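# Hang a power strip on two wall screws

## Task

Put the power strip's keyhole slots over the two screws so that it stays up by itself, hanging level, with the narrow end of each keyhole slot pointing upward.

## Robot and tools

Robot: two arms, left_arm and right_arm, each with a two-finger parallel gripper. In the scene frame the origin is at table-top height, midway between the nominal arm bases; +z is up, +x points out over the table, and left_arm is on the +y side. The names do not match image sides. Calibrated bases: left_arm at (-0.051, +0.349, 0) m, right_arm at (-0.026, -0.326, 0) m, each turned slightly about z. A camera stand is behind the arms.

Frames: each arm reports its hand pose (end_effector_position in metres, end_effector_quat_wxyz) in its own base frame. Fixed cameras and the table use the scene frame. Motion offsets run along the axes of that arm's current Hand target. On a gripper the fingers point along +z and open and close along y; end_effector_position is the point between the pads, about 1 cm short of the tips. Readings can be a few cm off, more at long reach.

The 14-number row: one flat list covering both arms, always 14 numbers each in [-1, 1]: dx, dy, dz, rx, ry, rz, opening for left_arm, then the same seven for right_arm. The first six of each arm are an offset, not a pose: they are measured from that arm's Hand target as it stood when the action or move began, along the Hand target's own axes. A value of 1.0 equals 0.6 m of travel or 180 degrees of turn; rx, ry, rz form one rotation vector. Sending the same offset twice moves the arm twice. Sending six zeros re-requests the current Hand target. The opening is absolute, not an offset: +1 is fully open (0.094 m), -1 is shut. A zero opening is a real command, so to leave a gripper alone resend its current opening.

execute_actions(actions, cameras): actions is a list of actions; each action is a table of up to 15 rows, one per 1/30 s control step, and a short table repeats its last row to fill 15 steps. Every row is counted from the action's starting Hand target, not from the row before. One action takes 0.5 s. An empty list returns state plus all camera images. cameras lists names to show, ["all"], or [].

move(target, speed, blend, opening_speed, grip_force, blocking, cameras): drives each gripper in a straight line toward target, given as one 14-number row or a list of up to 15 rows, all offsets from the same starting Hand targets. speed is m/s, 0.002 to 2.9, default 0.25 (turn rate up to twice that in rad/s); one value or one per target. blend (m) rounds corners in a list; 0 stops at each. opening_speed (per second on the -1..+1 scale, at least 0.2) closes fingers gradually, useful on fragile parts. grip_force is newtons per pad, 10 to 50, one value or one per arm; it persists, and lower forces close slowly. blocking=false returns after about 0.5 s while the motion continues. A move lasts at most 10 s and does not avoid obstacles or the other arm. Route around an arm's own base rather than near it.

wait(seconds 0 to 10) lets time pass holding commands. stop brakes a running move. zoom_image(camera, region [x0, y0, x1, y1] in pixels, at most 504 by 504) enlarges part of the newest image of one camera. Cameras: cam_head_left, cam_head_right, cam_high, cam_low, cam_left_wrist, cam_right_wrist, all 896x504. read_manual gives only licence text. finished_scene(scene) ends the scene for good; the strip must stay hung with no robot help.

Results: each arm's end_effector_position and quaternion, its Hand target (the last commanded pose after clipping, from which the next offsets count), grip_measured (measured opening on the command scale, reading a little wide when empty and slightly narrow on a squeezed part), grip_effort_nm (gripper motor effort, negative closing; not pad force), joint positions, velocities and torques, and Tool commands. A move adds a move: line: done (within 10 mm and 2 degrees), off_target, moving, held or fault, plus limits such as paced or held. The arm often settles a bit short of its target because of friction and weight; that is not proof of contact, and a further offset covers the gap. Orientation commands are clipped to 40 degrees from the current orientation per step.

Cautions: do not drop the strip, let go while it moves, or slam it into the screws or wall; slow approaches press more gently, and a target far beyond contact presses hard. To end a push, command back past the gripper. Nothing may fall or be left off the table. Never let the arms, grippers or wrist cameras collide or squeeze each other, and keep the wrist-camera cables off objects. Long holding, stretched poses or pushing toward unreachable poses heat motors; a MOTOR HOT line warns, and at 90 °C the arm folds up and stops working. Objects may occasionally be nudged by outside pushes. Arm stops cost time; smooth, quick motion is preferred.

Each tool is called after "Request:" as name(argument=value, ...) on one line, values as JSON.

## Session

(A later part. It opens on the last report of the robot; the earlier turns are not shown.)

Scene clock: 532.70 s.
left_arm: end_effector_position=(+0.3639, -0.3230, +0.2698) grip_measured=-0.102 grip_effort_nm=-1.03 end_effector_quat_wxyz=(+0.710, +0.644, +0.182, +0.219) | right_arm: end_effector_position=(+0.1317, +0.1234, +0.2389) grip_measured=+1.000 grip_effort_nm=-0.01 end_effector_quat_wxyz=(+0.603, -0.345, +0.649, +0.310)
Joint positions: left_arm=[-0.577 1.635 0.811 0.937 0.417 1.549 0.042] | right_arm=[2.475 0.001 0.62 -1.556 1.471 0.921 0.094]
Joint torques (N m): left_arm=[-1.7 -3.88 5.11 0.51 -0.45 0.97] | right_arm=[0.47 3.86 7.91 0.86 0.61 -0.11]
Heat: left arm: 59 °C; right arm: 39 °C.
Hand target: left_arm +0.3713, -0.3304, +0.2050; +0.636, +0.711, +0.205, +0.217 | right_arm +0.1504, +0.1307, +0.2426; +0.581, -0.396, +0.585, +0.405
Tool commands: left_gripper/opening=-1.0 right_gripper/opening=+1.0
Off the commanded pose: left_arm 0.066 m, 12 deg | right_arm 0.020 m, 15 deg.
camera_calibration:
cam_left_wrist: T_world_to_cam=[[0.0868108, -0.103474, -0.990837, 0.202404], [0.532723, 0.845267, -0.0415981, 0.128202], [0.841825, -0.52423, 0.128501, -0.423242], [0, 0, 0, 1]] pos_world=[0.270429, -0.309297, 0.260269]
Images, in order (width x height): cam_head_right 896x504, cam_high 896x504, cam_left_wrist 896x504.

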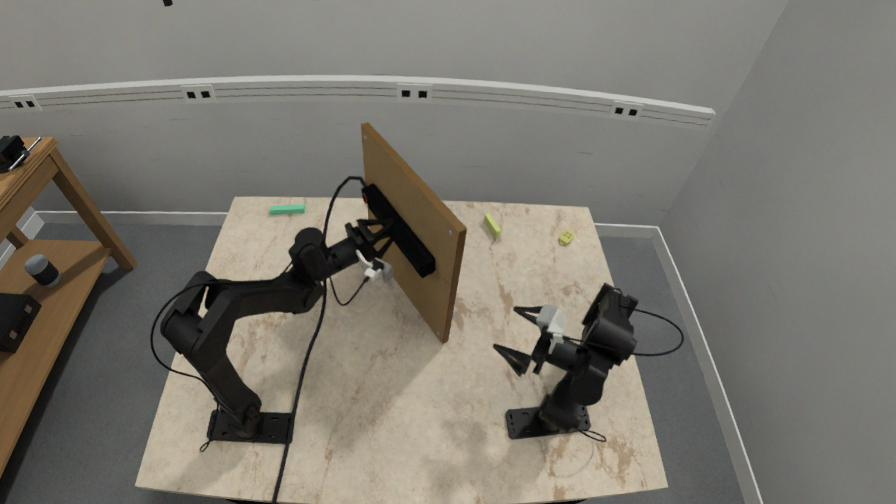

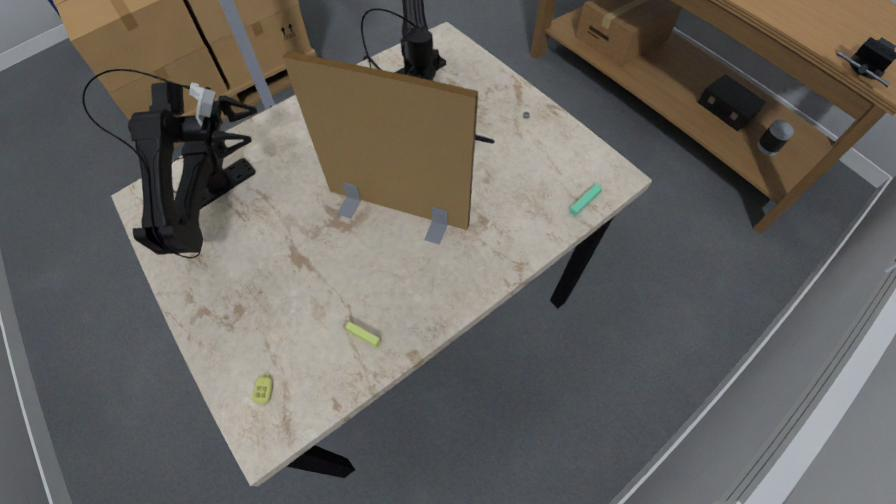

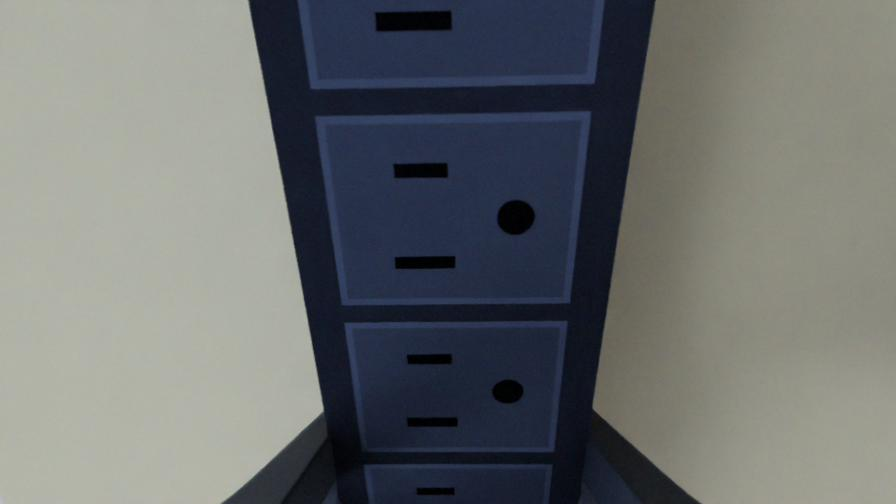

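Request:
move(target=[0,0.045,-0.045,-0.03,0,0,-1,0,0,0,0,0,0,1], speed=0.06)

Scene clock: 535.83 s.
left_arm: end_effector_position=(+0.3601, -0.3152, +0.2689) grip_measured=-0.102 grip_effort_nm=-1.03 end_effector_quat_wxyz=(+0.709, +0.639, +0.190, +0.229) | right_arm: end_effector_position=(+0.1317, +0.1234, +0.2389) grip_measured=+1.000 grip_effort_nm=-0.01 end_effector_quat_wxyz=(+0.603, -0.345, +0.649, +0.310)
Joint positions: left_arm=[-0.577 1.608 0.77 0.959 0.391 1.548 0.042] | right_arm=[2.475 0.001 0.62 -1.556 1.471 0.921 0.094]
Joint torques (N m): left_arm=[0.35 -7.87 3.86 1.02 0 0.62] | right_arm=[0.31 3.89 7.88 0.87 0.56 -0.11]
Heat: left arm: 58 °C; right arm: 39 °C.
Hand target: left_arm +0.3563, -0.3113, +0.2343; +0.669, +0.681, +0.195, +0.227 | right_arm +0.1504, +0.1307, +0.2426; +0.581, -0.396, +0.585, +0.405
Off the commanded pose: left_arm 0.035 m, 7 deg | right_arm 0.020 m, 15 deg.
joint sent to its limit (right arm) — joint 2 (shoulder), lower limit; joint 4 (wrist pitch), lower limit. The joint targets are off in position and orientation.
move: off_target (left_arm, right_arm)

Request:
move(target=[[0.004,0.075,0.012,0.015,0,-0.006,-1,0,0,0,0,0,0,1],[0.004,0.068,0.03,0.015,0,-0.006,-1,0,0,0,0,0,0,1],[0.006,0.07,0.045,0.015,0,-0.006,-1,0,0,0,0,0,0,1]], speed=0.06)

Scene clock: 541.57 s.
left_arm: end_effector_position=(+0.3637, -0.3237, +0.2738) grip_measured=-0.102 grip_effort_nm=-1.03 end_effector_quat_wxyz=(+0.662, +0.691, +0.205, +0.205) | right_arm: end_effector_position=(+0.1317, +0.1234, +0.2389) grip_measured=+1.000 grip_effort_nm=-0.01 end_effector_quat_wxyz=(+0.603, -0.345, +0.649, +0.310)
Joint positions: left_arm=[-0.586 1.545 0.904 0.599 0.396 1.6 0.042] | right_arm=[2.475 0.001 0.62 -1.556 1.471 0.921 0.094]
Joint torques (N m): left_arm=[-1.69 -4.22 12.63 1.64 -0.37 0.16] | right_arm=[0.4 3.86 8.03 0.87 0.6 -0.14]
Heat: left arm: 57 °C; right arm: 39 °C.
Hand target: left_arm +0.3730, -0.3326, +0.2762; +0.655, +0.694, +0.207, +0.216 | right_arm +0.1504, +0.1307, +0.2426; +0.581, -0.396, +0.585, +0.405
Off the commanded pose: left_arm 0.013 m, 2 deg | right_arm 0.020 m, 15 deg.
joint sent to its limit (right arm) — joint 2 (shoulder), lower limit; joint 4 (wrist pitch), lower limit. The joint targets are off in position and orientation.
move: off_target (left_arm, right_arm)

Request:
move(target=[0.0,0.04,0.008,-0.008,0,0,-1,0,0,0,0,0,0,1], speed=0.06)

Request:
move(target=[0.03,0.0,0.0,0,0,0,-1,0,0,0,0,0,0,1], speed=0.06)

Scene clock: 544.87 s.
left_arm: end_effector_position=(+0.3642, -0.3241, +0.2760) grip_measured=-0.102 grip_effort_nm=-1.03 end_effector_quat_wxyz=(+0.648, +0.706, +0.207, +0.196) | right_arm: end_effector_position=(+0.1317, +0.1234, +0.2389) grip_measured=+1.000 grip_effort_nm=-0.01 end_effector_quat_wxyz=(+0.603, -0.345, +0.649, +0.310)
Joint positions: left_arm=[-0.582 1.533 0.948 0.496 0.408 1.615 0.042] | right_arm=[2.475 0.001 0.62 -1.556 1.471 0.921 0.094]
Joint torques (N m): left_arm=[-2.76 -4.25 14.2 2.22 -0.53 -0.09] | right_arm=[0.39 3.71 7.94 0.91 0.56 -0.1]
Heat: left arm: 57 °C; right arm: 39 °C.
Hand target: left_arm +0.3759, -0.3380, +0.3000; +0.663, +0.686, +0.204, +0.218 | right_arm +0.1504, +0.1307, +0.2426; +0.581, -0.396, +0.585, +0.405
Off the commanded pose: left_arm 0.030 m, 4 deg | right_arm 0.020 m, 15 deg.
joint sent to its limit (right arm) — joint 2 (shoulder), lower limit; joint 4 (wrist pitch), lower limit. The joint targets are off in position and orientation.
move: off_target (left_arm, right_arm)

Scene clock: 545.67 s.
left_arm: end_effector_position=(+0.3648, -0.3233, +0.2768) grip_measured=-0.102 grip_effort_nm=-1.03 end_effector_quat_wxyz=(+0.649, +0.712, +0.196, +0.183) | right_arm: end_effector_position=(+0.1317, +0.1234, +0.2389) grip_measured=+1.000 grip_effort_nm=-0.01 end_effector_quat_wxyz=(+0.603, -0.345, +0.649, +0.310)
Joint positions: left_arm=[-0.56 1.541 0.968 0.472 0.466 1.622 0.042] | right_arm=[2.475 0.001 0.62 -1.556 1.471 0.921 0.094]
Joint torques (N m): left_arm=[0.13 -3.36 14.42 2.42 -0.61 -0.13] | right_arm=[0.38 3.79 7.88 0.86 0.61 -0.09]
Heat: left arm: 57 °C; right arm: 39 °C.
Hand target: left_arm +0.3906, -0.3277, +0.3006; +0.663, +0.686, +0.204, +0.218 | right_arm +0.1504, +0.1307, +0.2426; +0.581, -0.396, +0.585, +0.405
Off the commanded pose: left_arm 0.035 m, 5 deg | right_arm 0.020 m, 15 deg.
joint sent to its limit (right arm) — joint 2 (shoulder), lower limit; joint 4 (wrist pitch), lower limit. The joint targets are off in position and orientation.
move: off_target (left_arm, right_arm)

Request:
move(target=[[-0.012,-0.03,0.008,-0.012,0,0,-1,0,0,0,0,0,0,1],[-0.015,-0.1,-0.006,-0.01,0,0,-1,0,0,0,0,0,0,1]], speed=0.05)

Request:
move(target=[-0.005,-0.04,-0.006,0.02,0,0,-1,0,0,0,0,0,0,1], speed=0.05)

Scene clock: 550.37 s.
left_arm: end_effector_position=(+0.3650, -0.3235, +0.2712) grip_measured=-0.102 grip_effort_nm=-1.03 end_effector_quat_wxyz=(+0.708, +0.654, +0.175, +0.202) | right_arm: end_effector_position=(+0.1317, +0.1234, +0.2389) grip_measured=+1.000 grip_effort_nm=-0.01 end_effector_quat_wxyz=(+0.603, -0.345, +0.649, +0.310)
Joint positions: left_arm=[-0.559 1.632 0.839 0.886 0.471 1.545 0.042] | right_arm=[2.475 0.001 0.62 -1.556 1.471 0.921 0.094]
Joint torques (N m): left_arm=[-1.29 -3.06 7.91 1.45 -0.78 0.51] | right_arm=[0.4 3.62 7.86 0.9 0.59 -0.08]
Heat: left arm: 59 °C; right arm: 39 °C.
Hand target: left_arm +0.3818, -0.3276, +0.2405; +0.674, +0.676, +0.201, +0.221 | right_arm +0.1504, +0.1307, +0.2426; +0.581, -0.396, +0.585, +0.405
Off the commanded pose: left_arm 0.035 m, 6 deg | right_arm 0.020 m, 15 deg.
joint sent to its limit (right arm) — joint 2 (shoulder), lower limit; joint 4 (wrist pitch), lower limit. The joint targets are off in position and orientation.
move: off_target (left_arm, right_arm)

Scene clock: 551.37 s.
left_arm: end_effector_position=(+0.3645, -0.3231, +0.2699) grip_measured=-0.102 grip_effort_nm=-1.03 end_effector_quat_wxyz=(+0.710, +0.649, +0.177, +0.208) | right_arm: end_effector_position=(+0.1317, +0.1234, +0.2389) grip_measured=+1.000 grip_effort_nm=-0.01 end_effector_quat_wxyz=(+0.603, -0.345, +0.649, +0.310)
Joint positions: left_arm=[-0.565 1.636 0.825 0.916 0.452 1.544 0.042] | right_arm=[2.475 0.001 0.62 -1.556 1.471 0.921 0.094]
Joint torques (N m): left_arm=[-0.87 -3.34 5.81 0.92 -0.59 0.74] | right_arm=[0.46 3.86 8.03 0.88 0.61 -0.11]
Heat: left arm: 59 °C; right arm: 39 °C.
Hand target: left_arm +0.3779, -0.3263, +0.2164; +0.653, +0.696, +0.207, +0.215 | right_arm +0.1504, +0.1307, +0.2426; +0.581, -0.396, +0.585, +0.405
Off the commanded pose: left_arm 0.055 m, 9 deg | right_arm 0.020 m, 15 deg.
joint sent to its limit (right arm) — joint 2 (shoulder), lower limit; joint 4 (wrist pitch), lower limit. The joint targets are off in position and orientation.
move: off_target (left_arm, right_arm)

Request:
move(target=[[-0.04,0.01,0.006,0,0,0,-1,0,0,0,0,0,0,1],[0.03,0.01,0.006,0,0,0,-1,0,0,0,0,0,0,1]], speed=0.05)

Request:
move(target=[-0.065,0.0,0.0,0,0,0,-1,0,0,0,0,0,0,1], speed=0.05)

Scene clock: 556.97 s.
left_arm: end_effector_position=(+0.3667, -0.3205, +0.2696) grip_measured=-0.102 grip_effort_nm=-1.03 end_effector_quat_wxyz=(+0.713, +0.649, +0.168, +0.205) | right_arm: end_effector_position=(+0.1317, +0.1234, +0.2389) grip_measured=+1.000 grip_effort_nm=-0.01 end_effector_quat_wxyz=(+0.603, -0.345, +0.649, +0.310)
Joint positions: left_arm=[-0.546 1.65 0.829 0.935 0.489 1.543 0.042] | right_arm=[2.475 0.001 0.62 -1.556 1.471 0.921 0.094]
Joint torques (N m): left_arm=[1.65 -2.92 9.16 0.53 -0.54 0.73] | right_arm=[0.42 3.73 7.94 0.84 0.58 -0.11]
Heat: left arm: 57 °C; right arm: 39 °C.
Hand target: left_arm +0.3947, -0.3194, +0.2228; +0.653, +0.696, +0.207, +0.215 | right_arm +0.1504, +0.1307, +0.2426; +0.581, -0.396, +0.585, +0.405
Off the commanded pose: left_arm 0.055 m, 10 deg | right_arm 0.020 m, 15 deg.
joint sent to its limit (right arm) — joint 2 (shoulder), lower limit; joint 4 (wrist pitch), lower limit. The joint targets are off in position and orientation.
move: off_target (left_arm, right_arm)

Scene clock: 558.23 s.
left_arm: end_effector_position=(+0.3640, -0.3236, +0.2700) grip_measured=-0.102 grip_effort_nm=-1.03 end_effector_quat_wxyz=(+0.707, +0.641, +0.194, +0.226) | right_arm: end_effector_position=(+0.1317, +0.1234, +0.2389) grip_measured=+1.000 grip_effort_nm=-0.01 end_effector_quat_wxyz=(+0.603, -0.345, +0.649, +0.310)
Joint positions: left_arm=[-0.594 1.628 0.806 0.933 0.371 1.546 0.042] | right_arm=[2.475 0.001 0.62 -1.556 1.471 0.921 0.094]
Joint torques (N m): left_arm=[-4.31 -4.41 6.74 0.69 -0.42 0.69] | right_arm=[0.35 3.66 7.95 0.86 0.6 -0.1]
Heat: left arm: 56 °C; right arm: 39 °C.
Hand target: left_arm +0.3628, -0.3415, +0.2215; +0.652, +0.696, +0.207, +0.215 | right_arm +0.1504, +0.1307, +0.2426; +0.581, -0.396, +0.585, +0.405
Off the commanded pose: left_arm 0.052 m, 9 deg | right_arm 0.020 m, 15 deg.
joint sent to its limit (right arm) — joint 2 (shoulder), lower limit; joint 4 (wrist pitch), lower limit. The joint targets are off in position and orientation.
move: off_target (left_arm, right_arm)

Request:
move(target=[[0.02,0.1,-0.01,-0.02,0,0,-1,0,0,0,0,0,0,1],[0.02,0.16,-0.008,-0.02,0,0,-1,0,0,0,0,0,0,1]], speed=0.06, cameras=["cam_head_right","cam_head_left"])

Request:
zoom_image(camera="cam_head_right", region=[345, 190, 465, 290])

Scene clock: 567.57 s.
left_arm: end_effector_position=(+0.3642, -0.3236, +0.2779) grip_measured=-0.102 grip_effort_nm=-1.03 end_effector_quat_wxyz=(+0.643, +0.707, +0.214, +0.202) | right_arm: end_effector_position=(+0.1317, +0.1234, +0.2389) grip_measured=+1.000 grip_effort_nm=-0.01 end_effector_quat_wxyz=(+0.603, -0.345, +0.649, +0.310)
Joint positions: left_arm=[-0.591 1.522 0.956 0.466 0.38 1.617 0.042] | right_arm=[2.475 0.001 0.62 -1.556 1.471 0.921 0.094]
Joint torques (N m): left_arm=[-2.32 -6.16 14.13 2.48 -0.28 -0.22] | right_arm=[0.39 3.79 7.72 0.86 0.55 -0.14]
Heat: left arm: 55 °C; right arm: 39 °C.
Hand target: left_arm +0.3707, -0.3367, +0.3181; +0.674, +0.676, +0.200, +0.222 | right_arm +0.1504, +0.1307, +0.2426; +0.581, -0.396, +0.585, +0.405
Off the commanded pose: left_arm 0.043 m, 6 deg | right_arm 0.020 m, 15 deg.
joint sent to its limit (right arm) — joint 2 (shoulder), lower limit; joint 4 (wrist pitch), lower limit. The joint targets are off in position and orientation.
move: off_target (left_arm, right_arm)
Images, in order (width x height): cam_head_left 896x504, cam_head_right 896x504.

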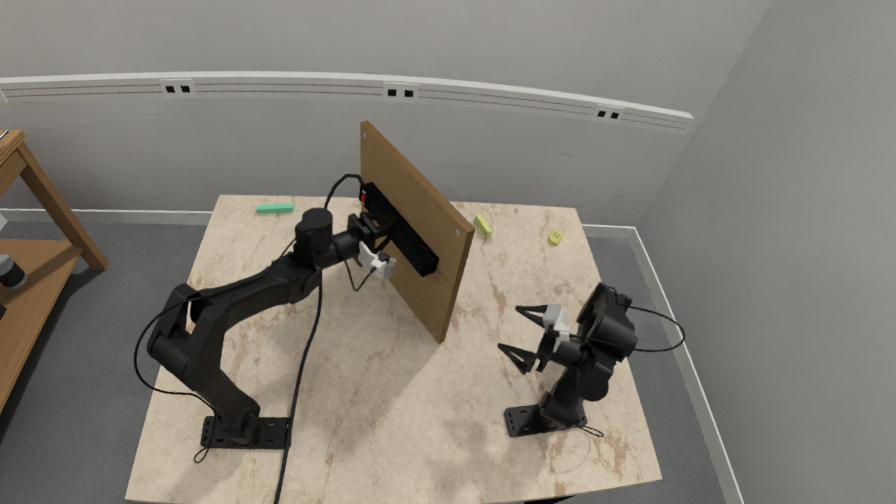

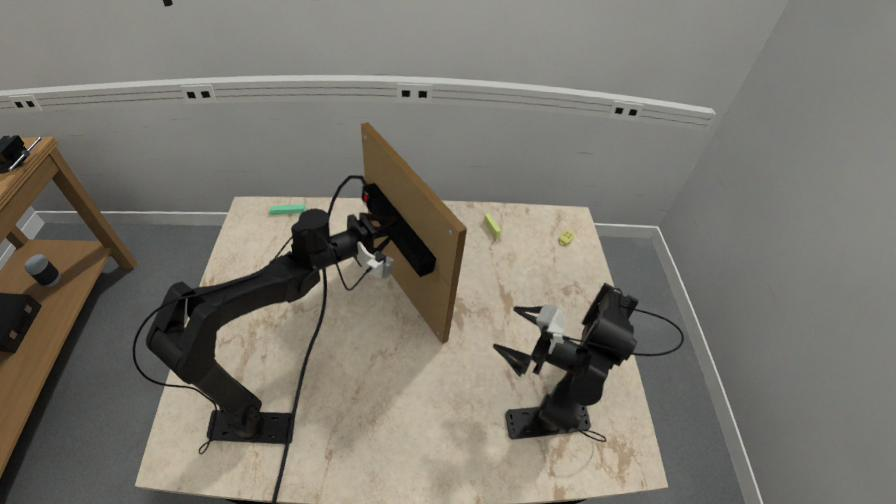

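Scaled by 4.200 from the camera's 896x504 image, which has a finer 1280x720 frame.

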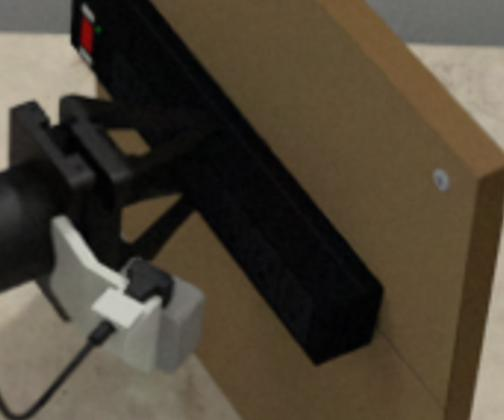

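Request:
move(target=[0.0,0.05,-0.005,-0.02,0,0,-1,0,0,0,0,0,0,1], speed=0.06)

Request:
move(target=[0.0,0.05,-0.01,-0.02,0,0,-1,0,0,0,0,0,0,1], speed=0.06)

Scene clock: 570.53 s.
left_arm: end_effector_position=(+0.3629, -0.3232, +0.2765) grip_measured=-0.102 grip_effort_nm=-1.03 end_effector_quat_wxyz=(+0.638, +0.711, +0.230, +0.185) | right_arm: end_effector_position=(+0.1317, +0.1234, +0.2389) grip_measured=+1.000 grip_effort_nm=-0.01 end_effector_quat_wxyz=(+0.603, -0.345, +0.649, +0.310)
Joint positions: left_arm=[-0.591 1.514 0.97 0.416 0.382 1.588 0.042] | right_arm=[2.475 0.001 0.62 -1.556 1.471 0.921 0.094]
Joint torques (N m): left_arm=[-2.04 -9.02 14.32 3.06 -0.25 -0.14] | right_arm=[0.28 3.74 7.79 0.87 0.57 -0.1]
Heat: left arm: 56 °C; right arm: 39 °C.
Hand target: left_arm +0.3682, -0.3346, +0.3479; +0.695, +0.654, +0.193, +0.228 | right_arm +0.1504, +0.1307, +0.2426; +0.581, -0.396, +0.585, +0.405
Off the commanded pose: left_arm 0.073 m, 11 deg | right_arm 0.020 m, 15 deg.
joint sent to its limit (right arm) — joint 2 (shoulder), lower limit; joint 4 (wrist pitch), lower limit. The joint targets are off in position and orientation.
move: off_target (left_arm, right_arm)

Scene clock: 571.40 s.
left_arm: end_effector_position=(+0.3586, -0.3252, +0.2995) grip_measured=-0.102 grip_effort_nm=-1.03 end_effector_quat_wxyz=(+0.656, +0.696, +0.231, +0.181) | right_arm: end_effector_position=(+0.1317, +0.1234, +0.2389) grip_measured=+1.000 grip_effort_nm=-0.01 end_effector_quat_wxyz=(+0.603, -0.345, +0.649, +0.310)
Joint positions: left_arm=[-0.6 1.488 0.995 0.413 0.38 1.549 0.042] | right_arm=[2.475 0.001 0.62 -1.556 1.471 0.921 0.094]
Joint torques (N m): left_arm=[-0.7 -9.78 13.98 3.18 -0.22 0] | right_arm=[0.38 3.75 8.08 0.85 0.57 -0.11]
Heat: left arm: 57 °C; right arm: 39 °C.
Hand target: left_arm +0.3629, -0.3284, +0.3775; +0.715, +0.632, +0.186, +0.234 | right_arm +0.1504, +0.1307, +0.2426; +0.581, -0.396, +0.585, +0.405
Off the commanded pose: left_arm 0.078 m, 13 deg | right_arm 0.020 m, 15 deg.
joint sent to its limit (right arm) — joint 2 (shoulder), lower limit; joint 4 (wrist pitch), lower limit. The joint targets are off in position and orientation.
move: off_target (left_arm, right_arm)

Request:
wait(seconds=0, cameras=["cam_head_right","cam_head_left"])

Request:
zoom_image(camera="cam_head_right", region=[345, 190, 465, 290])

Request:
zoom_image(camera="cam_head_left", region=[345, 170, 465, 290])

Scene clock: 574.87 s.
left_arm: end_effector_position=(+0.3586, -0.3252, +0.2995) grip_measured=-0.102 grip_effort_nm=-1.03 end_effector_quat_wxyz=(+0.656, +0.696, +0.231, +0.181) | right_arm: end_effector_position=(+0.1317, +0.1234, +0.2389) grip_measured=+1.000 grip_effort_nm=-0.01 end_effector_quat_wxyz=(+0.603, -0.345, +0.649, +0.310)
Joint positions: left_arm=[-0.6 1.488 0.995 0.413 0.38 1.549 0.042] | right_arm=[2.475 0.001 0.62 -1.556 1.471 0.921 0.094]
Joint torques (N m): left_arm=[-0.72 -9.8 13.98 3.18 -0.22 -0.01] | right_arm=[0.28 3.64 7.97 0.87 0.6 -0.07]
Heat: left arm: 59 °C; right arm: 39 °C.
Hand target: left_arm +0.3629, -0.3284, +0.3775; +0.715, +0.632, +0.186, +0.234 | right_arm +0.1504, +0.1307, +0.2426; +0.581, -0.396, +0.585, +0.405
Tool commands: left_gripper/opening=-1.0 right_gripper/opening=+1.0
Off the commanded pose: left_arm 0.078 m, 13 deg | right_arm 0.020 m, 15 deg.
Images, in order (width x height): cam_head_left 896x504, cam_head_right 896x504.

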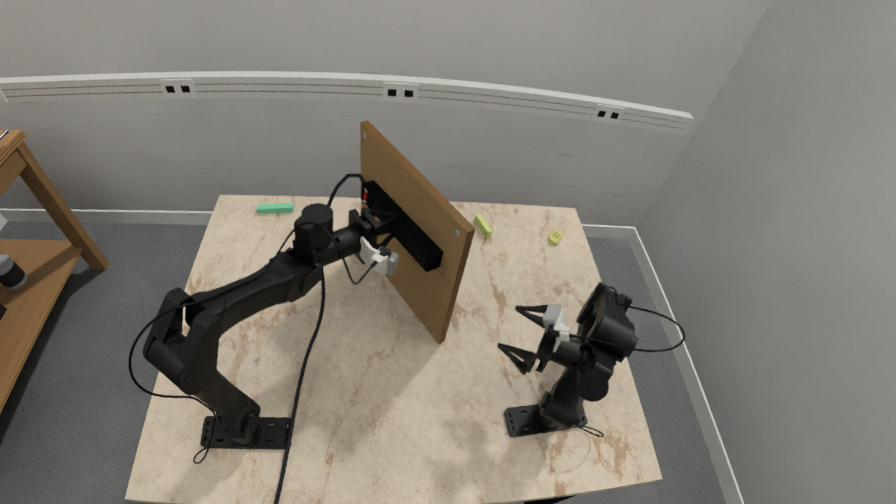

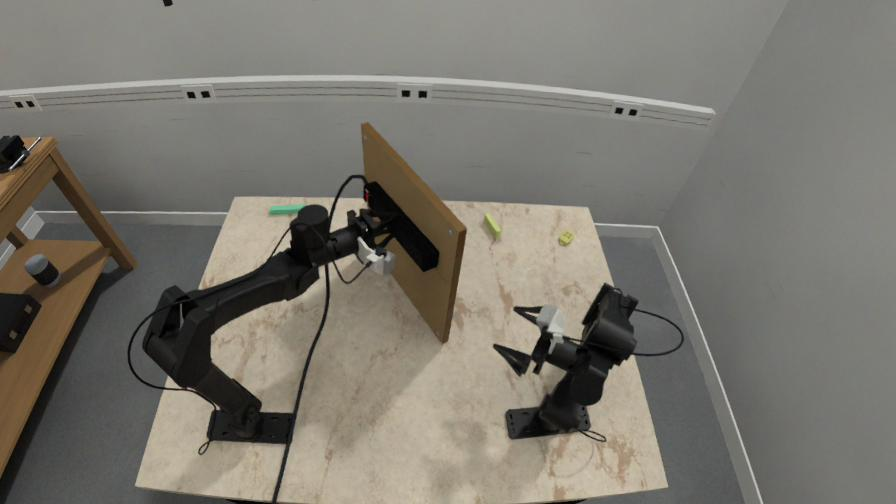

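Scaled by 4.200 from the camera's 896x504 image, which has a finer 1280x720 frame.

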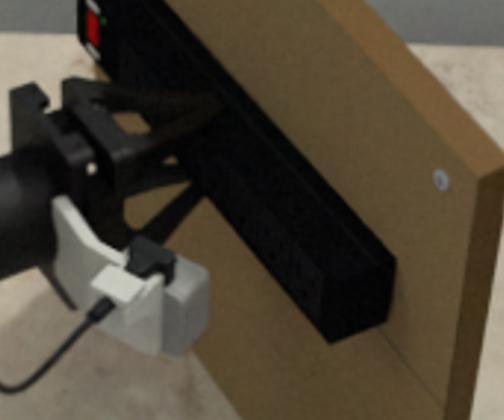

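Scaled by 4.200 from the camera's 896x504 image, which has a finer 1280x720 frame.

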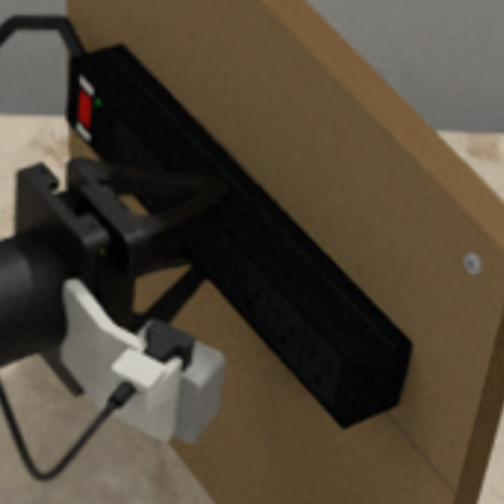

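Request:
wait(seconds=0, cameras=["cam_left_wrist","cam_right_wrist"])

Scene clock: 577.20 s.
left_arm: end_effector_position=(+0.3586, -0.3252, +0.2995) grip_measured=-0.102 grip_effort_nm=-1.03 end_effector_quat_wxyz=(+0.656, +0.696, +0.231, +0.181) | right_arm: end_effector_position=(+0.1317, +0.1234, +0.2389) grip_measured=+1.000 grip_effort_nm=-0.01 end_effector_quat_wxyz=(+0.603, -0.345, +0.649, +0.310)
Joint positions: left_arm=[-0.6 1.488 0.995 0.413 0.38 1.549 0.042] | right_arm=[2.475 0.001 0.62 -1.556 1.471 0.921 0.094]
Joint torques (N m): left_arm=[-0.72 -9.78 13.98 3.18 -0.22 -0.01] | right_arm=[0.34 3.81 7.94 0.9 0.59 -0.12]
Heat: left arm: 60 °C; right arm: 39 °C.
Hand target: left_arm +0.3629, -0.3284, +0.3775; +0.715, +0.632, +0.186, +0.234 | right_arm +0.1504, +0.1307, +0.2426; +0.581, -0.396, +0.585, +0.405
Tool commands: left_gripper/opening=-1.0 right_gripper/opening=+1.0
Off the commanded pose: left_arm 0.078 m, 13 deg | right_arm 0.020 m, 15 deg.
camera_calibration:
cam_left_wrist: T_world_to_cam=[[-0.0737509, 0.00322602, -0.997271, 0.326256], [0.513967, 0.857086, -0.0352367, 0.142794], [0.854634, -0.515163, -0.0648689, -0.367404], [0, 0, 0, 1]] pos_world=[0.264667, -0.312712, 0.306564]
cam_right_wrist: T_world_to_cam=[[0.818184, -0.574956, -0.00106554, -0.0364189], [-0.291034, -0.412553, -0.863191, 0.331348], [0.495857, 0.706559, -0.504876, 0.0548402], [0, 0, 0, 1]] pos_world=[0.099038, 0.0770116, 0.313665]
Images, in order (width x height): cam_left_wrist 896x504, cam_right_wrist 896x504.

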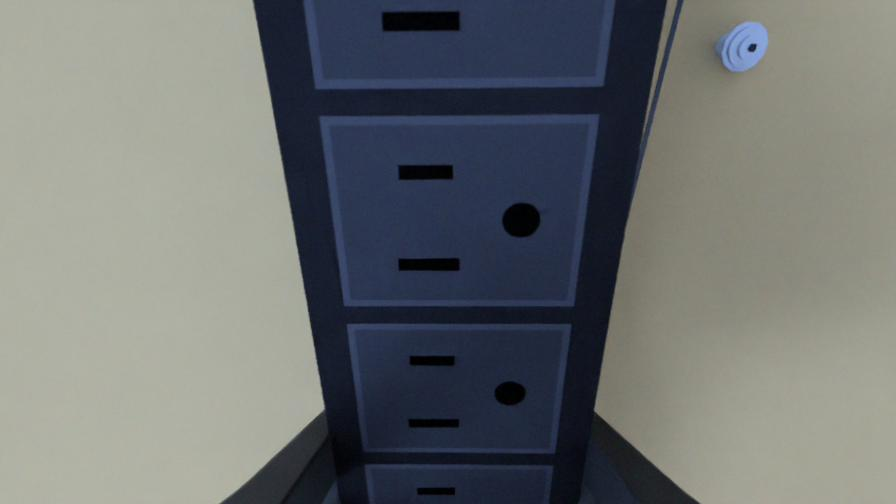

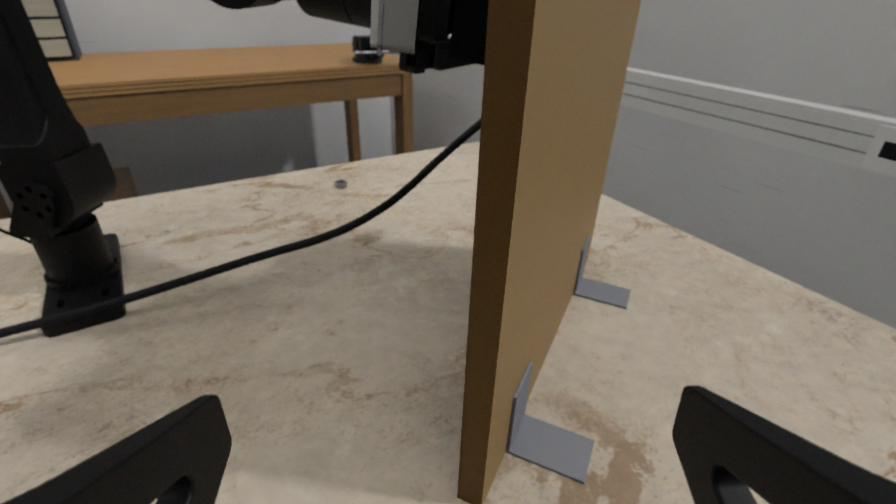

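Request:
move(target=[[0,0.0,-0.07,-0.005,0,0.015,-1,0,0,0,0,0,0,1],[0.0,-0.16,-0.05,0.03,0,0.014,-1,0,0,0,0,0,0,1]], speed=0.08, cameras=["cam_left_wrist"])

Scene clock: 587.77 s.
left_arm: end_effector_position=(+0.3561, -0.3092, +0.2543) grip_measured=-0.102 grip_effort_nm=-1.03 end_effector_quat_wxyz=(+0.654, +0.693, +0.216, +0.212) | right_arm: end_effector_position=(+0.1317, +0.1234, +0.2389) grip_measured=+1.000 grip_effort_nm=-0.01 end_effector_quat_wxyz=(+0.603, -0.345, +0.649, +0.310)
Joint positions: left_arm=[-0.575 1.512 0.802 0.653 0.38 1.604 0.042] | right_arm=[2.475 0.001 0.62 -1.556 1.471 0.921 0.094]
Joint torques (N m): left_arm=[-0.69 -6.57 8.24 2.85 0 0.23] | right_arm=[0.34 3.74 7.97 0.87 0.57 -0.08]
Heat: left arm: 64 °C; right arm: 39 °C.
Hand target: left_arm +0.3555, -0.3127, +0.2784; +0.679, +0.669, +0.183, +0.240 | right_arm +0.1504, +0.1307, +0.2426; +0.581, -0.396, +0.585, +0.405
Off the commanded pose: left_arm 0.024 m, 6 deg | right_arm 0.020 m, 15 deg.
joint sent to its limit (right arm) — joint 2 (shoulder), lower limit; joint 4 (wrist pitch), lower limit. The joint targets are off in position and orientation.
move: off_target (left_arm, right_arm)
camera_calibration:
cam_left_wrist: T_world_to_cam=[[-0.0089568, 0.0209275, -0.999741, 0.264062], [0.496087, 0.868165, 0.0137287, 0.126201], [0.868227, -0.495835, -0.0181578, -0.370728], [0, 0, 0, 1]] pos_world=[0.261634, -0.298909, 0.25553]
Images, in order (width x height): cam_left_wrist 896x504.

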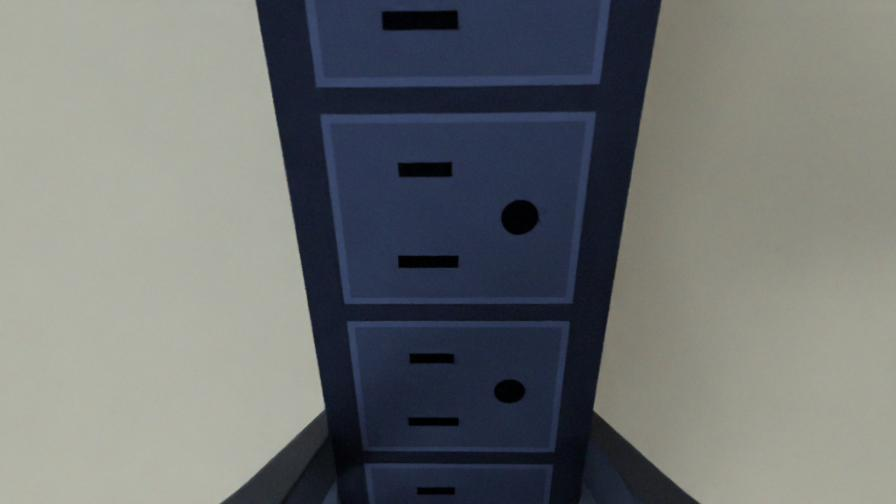

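Request:
move(target=[[-0.022,-0.03,0,0.005,0,0,-1,0,0,0,0,0,0,1],[-0.014,-0.02,0.02,0.00,0,0,-1,0,0,0,0,0,0,1],[-0.01,-0.012,0.036,0.0,0,0,-1,0,0,0,0,0,0,1]], speed=0.05)

Scene clock: 592.70 s.
left_arm: end_effector_position=(+0.3551, -0.3249, +0.2288) grip_measured=-0.102 grip_effort_nm=-1.03 end_effector_quat_wxyz=(+0.644, +0.704, +0.215, +0.208) | right_arm: end_effector_position=(+0.1317, +0.1234, +0.2389) grip_measured=+1.000 grip_effort_nm=-0.01 end_effector_quat_wxyz=(+0.603, -0.345, +0.649, +0.310)
Joint positions: left_arm=[-0.616 1.585 0.793 0.702 0.346 1.617 0.042] | right_arm=[2.475 0.001 0.62 -1.556 1.471 0.921 0.094]
Joint torques (N m): left_arm=[-0.64 -6.87 12.37 2.73 -0.05 0.11] | right_arm=[0.34 3.85 7.92 0.89 0.58 -0.07]
Heat: left arm: 66 °C; right arm: 39 °C.
Hand target: left_arm +0.3635, -0.3338, +0.2715; +0.679, +0.669, +0.183, +0.240 | right_arm +0.1504, +0.1307, +0.2426; +0.581, -0.396, +0.585, +0.405
Off the commanded pose: left_arm 0.045 m, 8 deg | right_arm 0.020 m, 15 deg.
joint sent to its limit (right arm) — joint 2 (shoulder), lower limit; joint 4 (wrist pitch), lower limit. The joint targets are off in position and orientation.
move: off_target (left_arm, right_arm)

Request:
move(target=[[0.006,0.02,-0.002,-0.015,0,0.003,-1,0,0,0,0,0,0,1],[0.008,0.035,0.0,-0.02,0,0.003,-1,0,0,0,0,0,0,1]], speed=0.05)

Scene clock: 596.50 s.
left_arm: end_effector_position=(+0.3541, -0.3256, +0.2292) grip_measured=-0.102 grip_effort_nm=-1.03 end_effector_quat_wxyz=(+0.646, +0.704, +0.213, +0.205) | right_arm: end_effector_position=(+0.1317, +0.1234, +0.2389) grip_measured=+1.000 grip_effort_nm=-0.01 end_effector_quat_wxyz=(+0.603, -0.345, +0.649, +0.310)
Joint positions: left_arm=[-0.616 1.585 0.793 0.704 0.353 1.615 0.042] | right_arm=[2.475 0.001 0.62 -1.556 1.471 0.921 0.094]
Joint torques (N m): left_arm=[0.54 -8.28 13.01 3.14 0.03 0.02] | right_arm=[0.39 3.81 7.91 0.88 0.57 -0.11]
Heat: left arm: 66 °C; right arm: 39 °C.
Hand target: left_arm +0.3657, -0.3313, +0.2928; +0.699, +0.648, +0.172, +0.249 | right_arm +0.1504, +0.1307, +0.2426; +0.581, -0.396, +0.585, +0.405
Off the commanded pose: left_arm 0.065 m, 11 deg | right_arm 0.020 m, 15 deg.
joint sent to its limit (right arm) — joint 2 (shoulder), lower limit; joint 4 (wrist pitch), lower limit. The joint targets are off in position and orientation.
move: off_target (left_arm, right_arm)

Request:
wait(seconds=0, cameras=["cam_left_wrist","cam_head_right","cam_head_left"])

Request:
zoom_image(camera="cam_head_right", region=[345, 190, 465, 290])

Scene clock: 598.90 s.
left_arm: end_effector_position=(+0.3541, -0.3256, +0.2292) grip_measured=-0.102 grip_effort_nm=-1.03 end_effector_quat_wxyz=(+0.646, +0.704, +0.213, +0.205) | right_arm: end_effector_position=(+0.1317, +0.1234, +0.2389) grip_measured=+1.000 grip_effort_nm=-0.01 end_effector_quat_wxyz=(+0.603, -0.345, +0.649, +0.310)
Joint positions: left_arm=[-0.616 1.585 0.793 0.704 0.353 1.615 0.042] | right_arm=[2.475 0.001 0.62 -1.556 1.471 0.921 0.094]
Joint torques (N m): left_arm=[0.55 -8.28 13.01 3.15 0.03 0.02] | right_arm=[0.31 3.74 7.9 0.88 0.58 -0.1]
Heat: left arm: 67 °C; right arm: 39 °C.
Hand target: left_arm +0.3657, -0.3313, +0.2928; +0.699, +0.648, +0.172, +0.249 | right_arm +0.1504, +0.1307, +0.2426; +0.581, -0.396, +0.585, +0.405
Tool commands: left_gripper/opening=-1.0 right_gripper/opening=+1.0
Off the commanded pose: left_arm 0.065 m, 11 deg | right_arm 0.020 m, 15 deg.
camera_calibration:
cam_left_wrist: T_world_to_cam=[[-0.0238442, 0.0464142, -0.998638, 0.252535], [0.508972, 0.860333, 0.0278336, 0.131397], [0.860453, -0.507615, -0.0441375, -0.372767], [0, 0, 0, 1]] pos_world=[0.259893, -0.313988, 0.23208]
Images, in order (width x height): cam_head_left 896x504, cam_head_right 896x504, cam_left_wrist 896x504.

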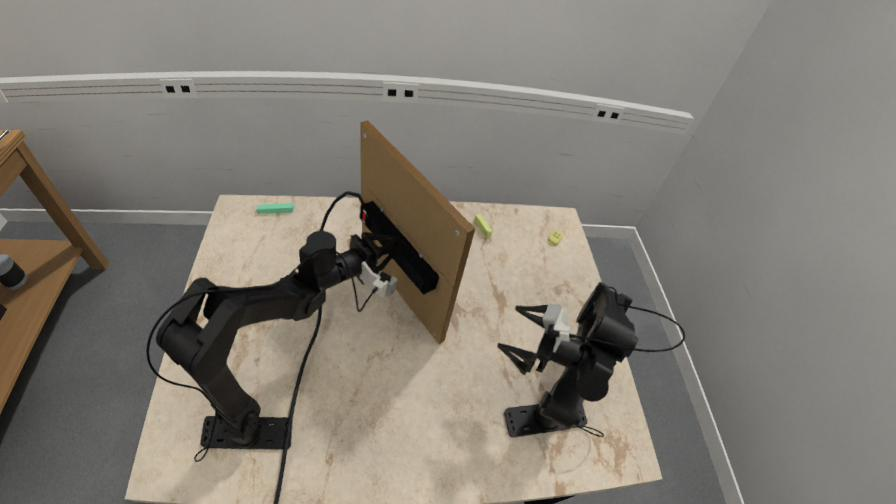

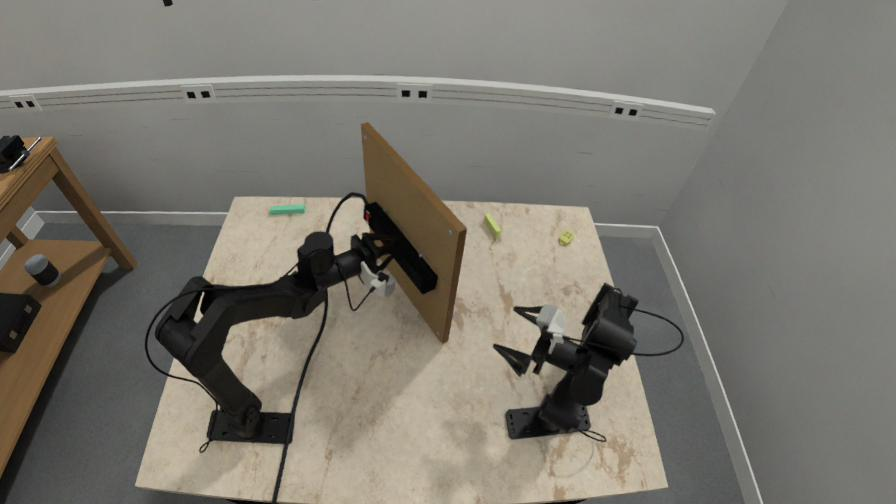

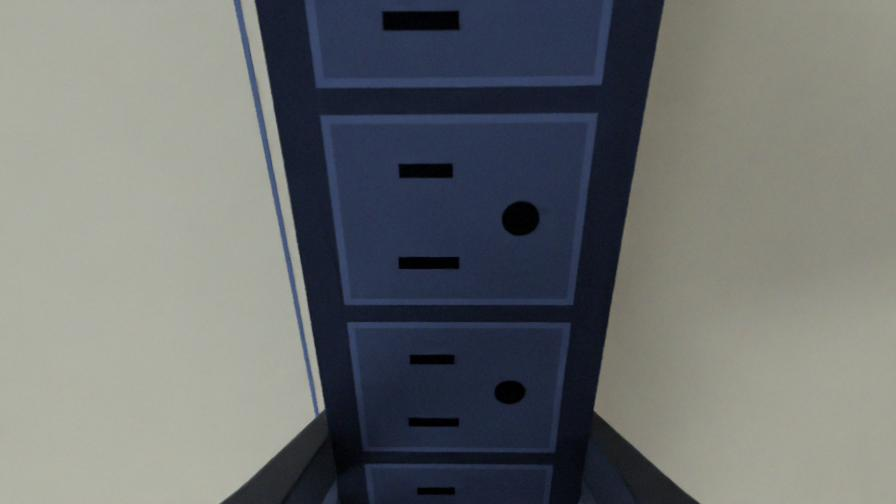

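Scaled by 4.200 from the camera's 896x504 image, which has a finer 1280x720 frame.

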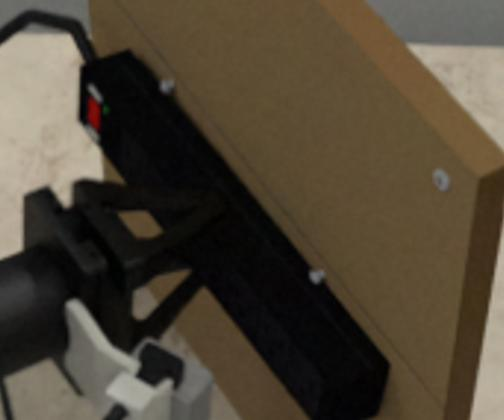

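Request:
move(target=[[0.0,-0.01,-0.045,0.0,0,0.003,-1,0,0,0,0,0,0,1],[0.012,0.03,-0.045,0.0,0,0.003,-1,0,0,0,0,0,0,1],[0.014,0.0,-0.045,0.005,0,0.006,-1,0,0,0,0,0,0,1]], speed=0.07)

Scene clock: 607.47 s.
left_arm: end_effector_position=(+0.3532, -0.3052, +0.2603) grip_measured=-0.102 grip_effort_nm=-1.03 end_effector_quat_wxyz=(+0.664, +0.684, +0.203, +0.221) | right_arm: end_effector_position=(+0.1317, +0.1234, +0.2389) grip_measured=+1.000 grip_effort_nm=-0.01 end_effector_quat_wxyz=(+0.603, -0.345, +0.649, +0.310)
Joint positions: left_arm=[-0.565 1.5 0.779 0.701 0.396 1.613 0.042] | right_arm=[2.475 0.001 0.62 -1.556 1.471 0.921 0.094]
Joint torques (N m): left_arm=[1.02 -6.34 9.46 2.85 0.11 0.23] | right_arm=[0.36 3.77 7.77 0.88 0.58 -0.08]
Heat: left arm: 68 °C; right arm: 39 °C.
Hand target: left_arm +0.3574, -0.3043, +0.2908; +0.691, +0.655, +0.168, +0.254 | right_arm +0.1504, +0.1307, +0.2426; +0.581, -0.396, +0.585, +0.405
Off the commanded pose: left_arm 0.031 m, 7 deg | right_arm 0.020 m, 15 deg.
joint sent to its limit (right arm) — joint 2 (shoulder), lower limit; joint 4 (wrist pitch), lower limit. The joint targets are off in position and orientation.
move: off_target (left_arm, right_arm)

Request:
move(target=[0.0,0.008,0.026,0.0,0,0,-1,0,0,0,0,0,0,1], speed=0.05)

Request:
move(target=[0.0,0.006,0.012,0,0,0,-1,0,0,0,0,0,0,1], speed=0.05)

Scene clock: 610.40 s.
left_arm: end_effector_position=(+0.3620, -0.3093, +0.2577) grip_measured=-0.102 grip_effort_nm=-1.03 end_effector_quat_wxyz=(+0.661, +0.686, +0.206, +0.223) | right_arm: end_effector_position=(+0.1317, +0.1234, +0.2389) grip_measured=+1.000 grip_effort_nm=-0.01 end_effector_quat_wxyz=(+0.603, -0.345, +0.649, +0.310)
Joint positions: left_arm=[-0.565 1.538 0.811 0.699 0.389 1.614 0.042] | right_arm=[2.475 0.001 0.62 -1.556 1.471 0.921 0.094]
Joint torques (N m): left_arm=[-0.91 -6.68 11.95 2.67 -0.01 0.21] | right_arm=[0.42 3.84 7.8 0.88 0.59 -0.12]
Heat: left arm: 69 °C; right arm: 39 °C.
Hand target: left_arm +0.3656, -0.3171, +0.2970; +0.691, +0.655, +0.168, +0.254 | right_arm +0.1504, +0.1307, +0.2426; +0.581, -0.396, +0.585, +0.405
Off the commanded pose: left_arm 0.040 m, 8 deg | right_arm 0.020 m, 15 deg.
joint sent to its limit (right arm) — joint 2 (shoulder), lower limit; joint 4 (wrist pitch), lower limit. The joint targets are off in position and orientation.
move: off_target (left_arm, right_arm)

Scene clock: 611.17 s.
left_arm: end_effector_position=(+0.3633, -0.3155, +0.2618) grip_measured=-0.102 grip_effort_nm=-1.03 end_effector_quat_wxyz=(+0.663, +0.686, +0.203, +0.221) | right_arm: end_effector_position=(+0.1317, +0.1234, +0.2389) grip_measured=+1.000 grip_effort_nm=-0.01 end_effector_quat_wxyz=(+0.603, -0.345, +0.649, +0.310)
Joint positions: left_arm=[-0.575 1.55 0.838 0.686 0.387 1.615 0.042] | right_arm=[2.475 0.001 0.62 -1.556 1.471 0.921 0.094]
Joint torques (N m): left_arm=[-0.8 -6.5 12.46 2.63 -0.08 0.21] | right_arm=[0.47 3.88 7.95 0.85 0.58 -0.09]
Heat: left arm: 68 °C; right arm: 39 °C.
Hand target: left_arm +0.3692, -0.3229, +0.3011; +0.691, +0.655, +0.168, +0.254 | right_arm +0.1504, +0.1307, +0.2426; +0.581, -0.396, +0.585, +0.405
Off the commanded pose: left_arm 0.040 m, 7 deg | right_arm 0.020 m, 15 deg.
joint sent to its limit (right arm) — joint 2 (shoulder), lower limit; joint 4 (wrist pitch), lower limit. The joint targets are off in position and orientation.
move: off_target (left_arm, right_arm)

Request:
move(target=[-0.012,-0.03,-0.004,0.004,0,0,-1,0,0,0,0,0,0,1], speed=0.05)

Scene clock: 613.33 s.
left_arm: end_effector_position=(+0.3627, -0.3218, +0.2574) grip_measured=-0.102 grip_effort_nm=-1.03 end_effector_quat_wxyz=(+0.664, +0.686, +0.199, +0.220) | right_arm: end_effector_position=(+0.1317, +0.1234, +0.2389) grip_measured=+1.000 grip_effort_nm=-0.01 end_effector_quat_wxyz=(+0.603, -0.345, +0.649, +0.310)
Joint positions: left_arm=[-0.59 1.572 0.838 0.711 0.379 1.616 0.042] | right_arm=[2.475 0.001 0.62 -1.556 1.471 0.921 0.094]
Joint torques (N m): left_arm=[-0.94 -6.64 8.72 2.86 -0.15 0.26] | right_arm=[0.4 3.67 7.84 0.88 0.58 -0.13]
Heat: left arm: 68 °C; right arm: 39 °C.
Hand target: left_arm +0.3642, -0.3254, +0.2823; +0.687, +0.659, +0.170, +0.253 | right_arm +0.1504, +0.1307, +0.2426; +0.581, -0.396, +0.585, +0.405
Off the commanded pose: left_arm 0.025 m, 7 deg | right_arm 0.020 m, 15 deg.
joint sent to its limit (right arm) — joint 2 (shoulder), lower limit; joint 4 (wrist pitch), lower limit. The joint targets are off in position and orientation.
move: off_target (left_arm, right_arm)

Request:
move(target=[0,-0.014,0.006,0.004,0,0,-1,0,0,0,0,0,0,1], speed=0.05)

Request:
move(target=[0,-0.01,0.006,0.002,0,0,-1,0,0,0,0,0,0,1], speed=0.05)

Scene clock: 617.17 s.
left_arm: end_effector_position=(+0.3628, -0.3223, +0.2571) grip_measured=-0.102 grip_effort_nm=-1.03 end_effector_quat_wxyz=(+0.666, +0.685, +0.198, +0.220) | right_arm: end_effector_position=(+0.1317, +0.1234, +0.2389) grip_measured=+1.000 grip_effort_nm=-0.01 end_effector_quat_wxyz=(+0.603, -0.345, +0.649, +0.310)
Joint positions: left_arm=[-0.59 1.578 0.836 0.725 0.381 1.615 0.042] | right_arm=[2.475 0.001 0.62 -1.556 1.471 0.921 0.094]
Joint torques (N m): left_arm=[-1.2 -5.08 9.29 2.8 -0.21 0.32] | right_arm=[0.35 3.78 7.98 0.87 0.62 -0.09]
Heat: left arm: 68 °C; right arm: 39 °C.
Hand target: left_arm +0.3673, -0.3284, +0.2743; +0.683, +0.664, +0.171, +0.252 | right_arm +0.1504, +0.1307, +0.2426; +0.581, -0.396, +0.585, +0.405
Off the commanded pose: left_arm 0.019 m, 6 deg | right_arm 0.020 m, 15 deg.
joint sent to its limit (right arm) — joint 2 (shoulder), lower limit; joint 4 (wrist pitch), lower limit. The joint targets are off in position and orientation.
move: off_target (left_arm, right_arm)

Scene clock: 618.03 s.
left_arm: end_effector_position=(+0.3628, -0.3227, +0.2564) grip_measured=-0.102 grip_effort_nm=-1.03 end_effector_quat_wxyz=(+0.669, +0.682, +0.196, +0.220) | right_arm: end_effector_position=(+0.1317, +0.1234, +0.2389) grip_measured=+1.000 grip_effort_nm=-0.01 end_effector_quat_wxyz=(+0.603, -0.345, +0.649, +0.310)
Joint positions: left_arm=[-0.59 1.585 0.829 0.749 0.383 1.612 0.042] | right_arm=[2.475 0.001 0.62 -1.556 1.471 0.921 0.094]
Joint torques (N m): left_arm=[-1.47 -3.85 10.24 2.65 -0.27 0.37] | right_arm=[0.46 3.78 8.03 0.87 0.6 -0.09]
Heat: left arm: 68 °C; right arm: 39 °C.
Hand target: left_arm +0.3700, -0.3313, +0.2685; +0.681, +0.666, +0.172, +0.251 | right_arm +0.1504, +0.1307, +0.2426; +0.581, -0.396, +0.585, +0.405
Off the commanded pose: left_arm 0.017 m, 5 deg | right_arm 0.020 m, 15 deg.
joint sent to its limit (right arm) — joint 2 (shoulder), lower limit; joint 4 (wrist pitch), lower limit. The joint targets are off in position and orientation.
move: off_target (left_arm, right_arm)

Request:
move(target=[[0,-0.02,0.004,0.004,0,0,-1,0,0,0,0,0,0,1],[0,-0.035,0.004,0.006,0,0,-1,0,0,0,0,0,0,1]], speed=0.05)

Request:
move(target=[-0.015,-0.02,0.0,0.008,0,0,-1,0,0,0,0,0,0,1], speed=0.05, cameras=["cam_head_right","cam_left_wrist"])

Request:
zoom_image(camera="cam_head_right", region=[345, 190, 465, 290])

Scene clock: 622.73 s.
left_arm: end_effector_position=(+0.3628, -0.3226, +0.2544) grip_measured=-0.102 grip_effort_nm=-1.03 end_effector_quat_wxyz=(+0.685, +0.668, +0.186, +0.222) | right_arm: end_effector_position=(+0.1317, +0.1234, +0.2389) grip_measured=+1.000 grip_effort_nm=-0.01 end_effector_quat_wxyz=(+0.603, -0.345, +0.649, +0.310)
Joint positions: left_arm=[-0.583 1.619 0.803 0.857 0.403 1.597 0.042] | right_arm=[2.475 0.001 0.62 -1.556 1.471 0.921 0.094]
Joint torques (N m): left_arm=[-1.91 -2.5 10.54 2.08 -0.46 0.56] | right_arm=[0.42 3.82 7.91 0.85 0.56 -0.1]
Heat: left arm: 67 °C; right arm: 39 °C.
Hand target: left_arm +0.3739, -0.3329, +0.2479; +0.675, +0.672, +0.174, +0.250 | right_arm +0.1504, +0.1307, +0.2426; +0.581, -0.396, +0.585, +0.405
Off the commanded pose: left_arm 0.017 m, 4 deg | right_arm 0.020 m, 15 deg.
joint sent to its limit (right arm) — joint 2 (shoulder), lower limit; joint 4 (wrist pitch), lower limit. The joint targets are off in position and orientation.
move: off_target (left_arm, right_arm)

Scene clock: 623.63 s.
left_arm: end_effector_position=(+0.3626, -0.3222, +0.2534) grip_measured=-0.102 grip_effort_nm=-1.03 end_effector_quat_wxyz=(+0.689, +0.662, +0.188, +0.227) | right_arm: end_effector_position=(+0.1317, +0.1234, +0.2389) grip_measured=+1.000 grip_effort_nm=-0.01 end_effector_quat_wxyz=(+0.603, -0.345, +0.649, +0.310)
Joint positions: left_arm=[-0.588 1.628 0.789 0.896 0.388 1.592 0.042] | right_arm=[2.475 0.001 0.62 -1.556 1.471 0.921 0.094]
Joint torques (N m): left_arm=[-3.66 -2.71 9.33 1.76 -0.53 0.71] | right_arm=[0.38 3.66 7.8 0.88 0.58 -0.09]
Heat: left arm: 67 °C; right arm: 39 °C.
Hand target: left_arm +0.3678, -0.3377, +0.2350; +0.666, +0.681, +0.178, +0.248 | right_arm +0.1504, +0.1307, +0.2426; +0.581, -0.396, +0.585, +0.405
Off the commanded pose: left_arm 0.025 m, 4 deg | right_arm 0.020 m, 15 deg.
joint sent to its limit (right arm) — joint 2 (shoulder), lower limit; joint 4 (wrist pitch), lower limit. The joint targets are off in position and orientation.
move: off_target (left_arm, right_arm)
camera_calibration:
cam_left_wrist: T_world_to_cam=[[0.0757, -0.0495142, -0.995901, 0.20909], [0.513402, 0.85814, -0.0036405, 0.129151], [0.854803, -0.511022, 0.0903819, -0.410446], [0, 0, 0, 1]] pos_world=[0.268716, -0.310224, 0.245799]
Images, in order (width x height): cam_head_right 896x504, cam_left_wrist 896x504.

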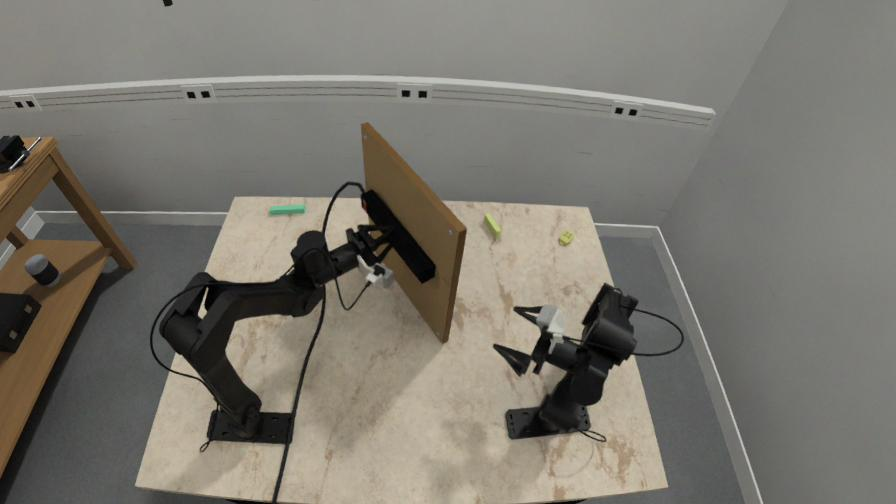

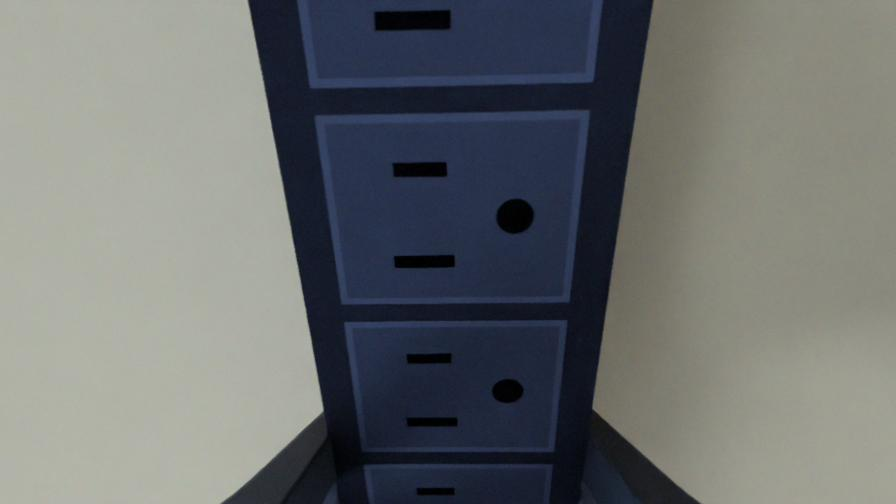

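Scaled by 4.200 from the camera's 896x504 image, which has a finer 1280x720 frame.

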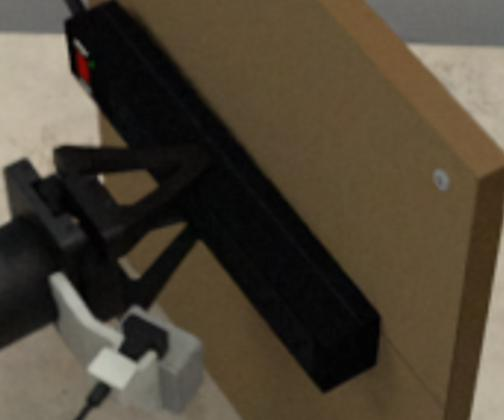

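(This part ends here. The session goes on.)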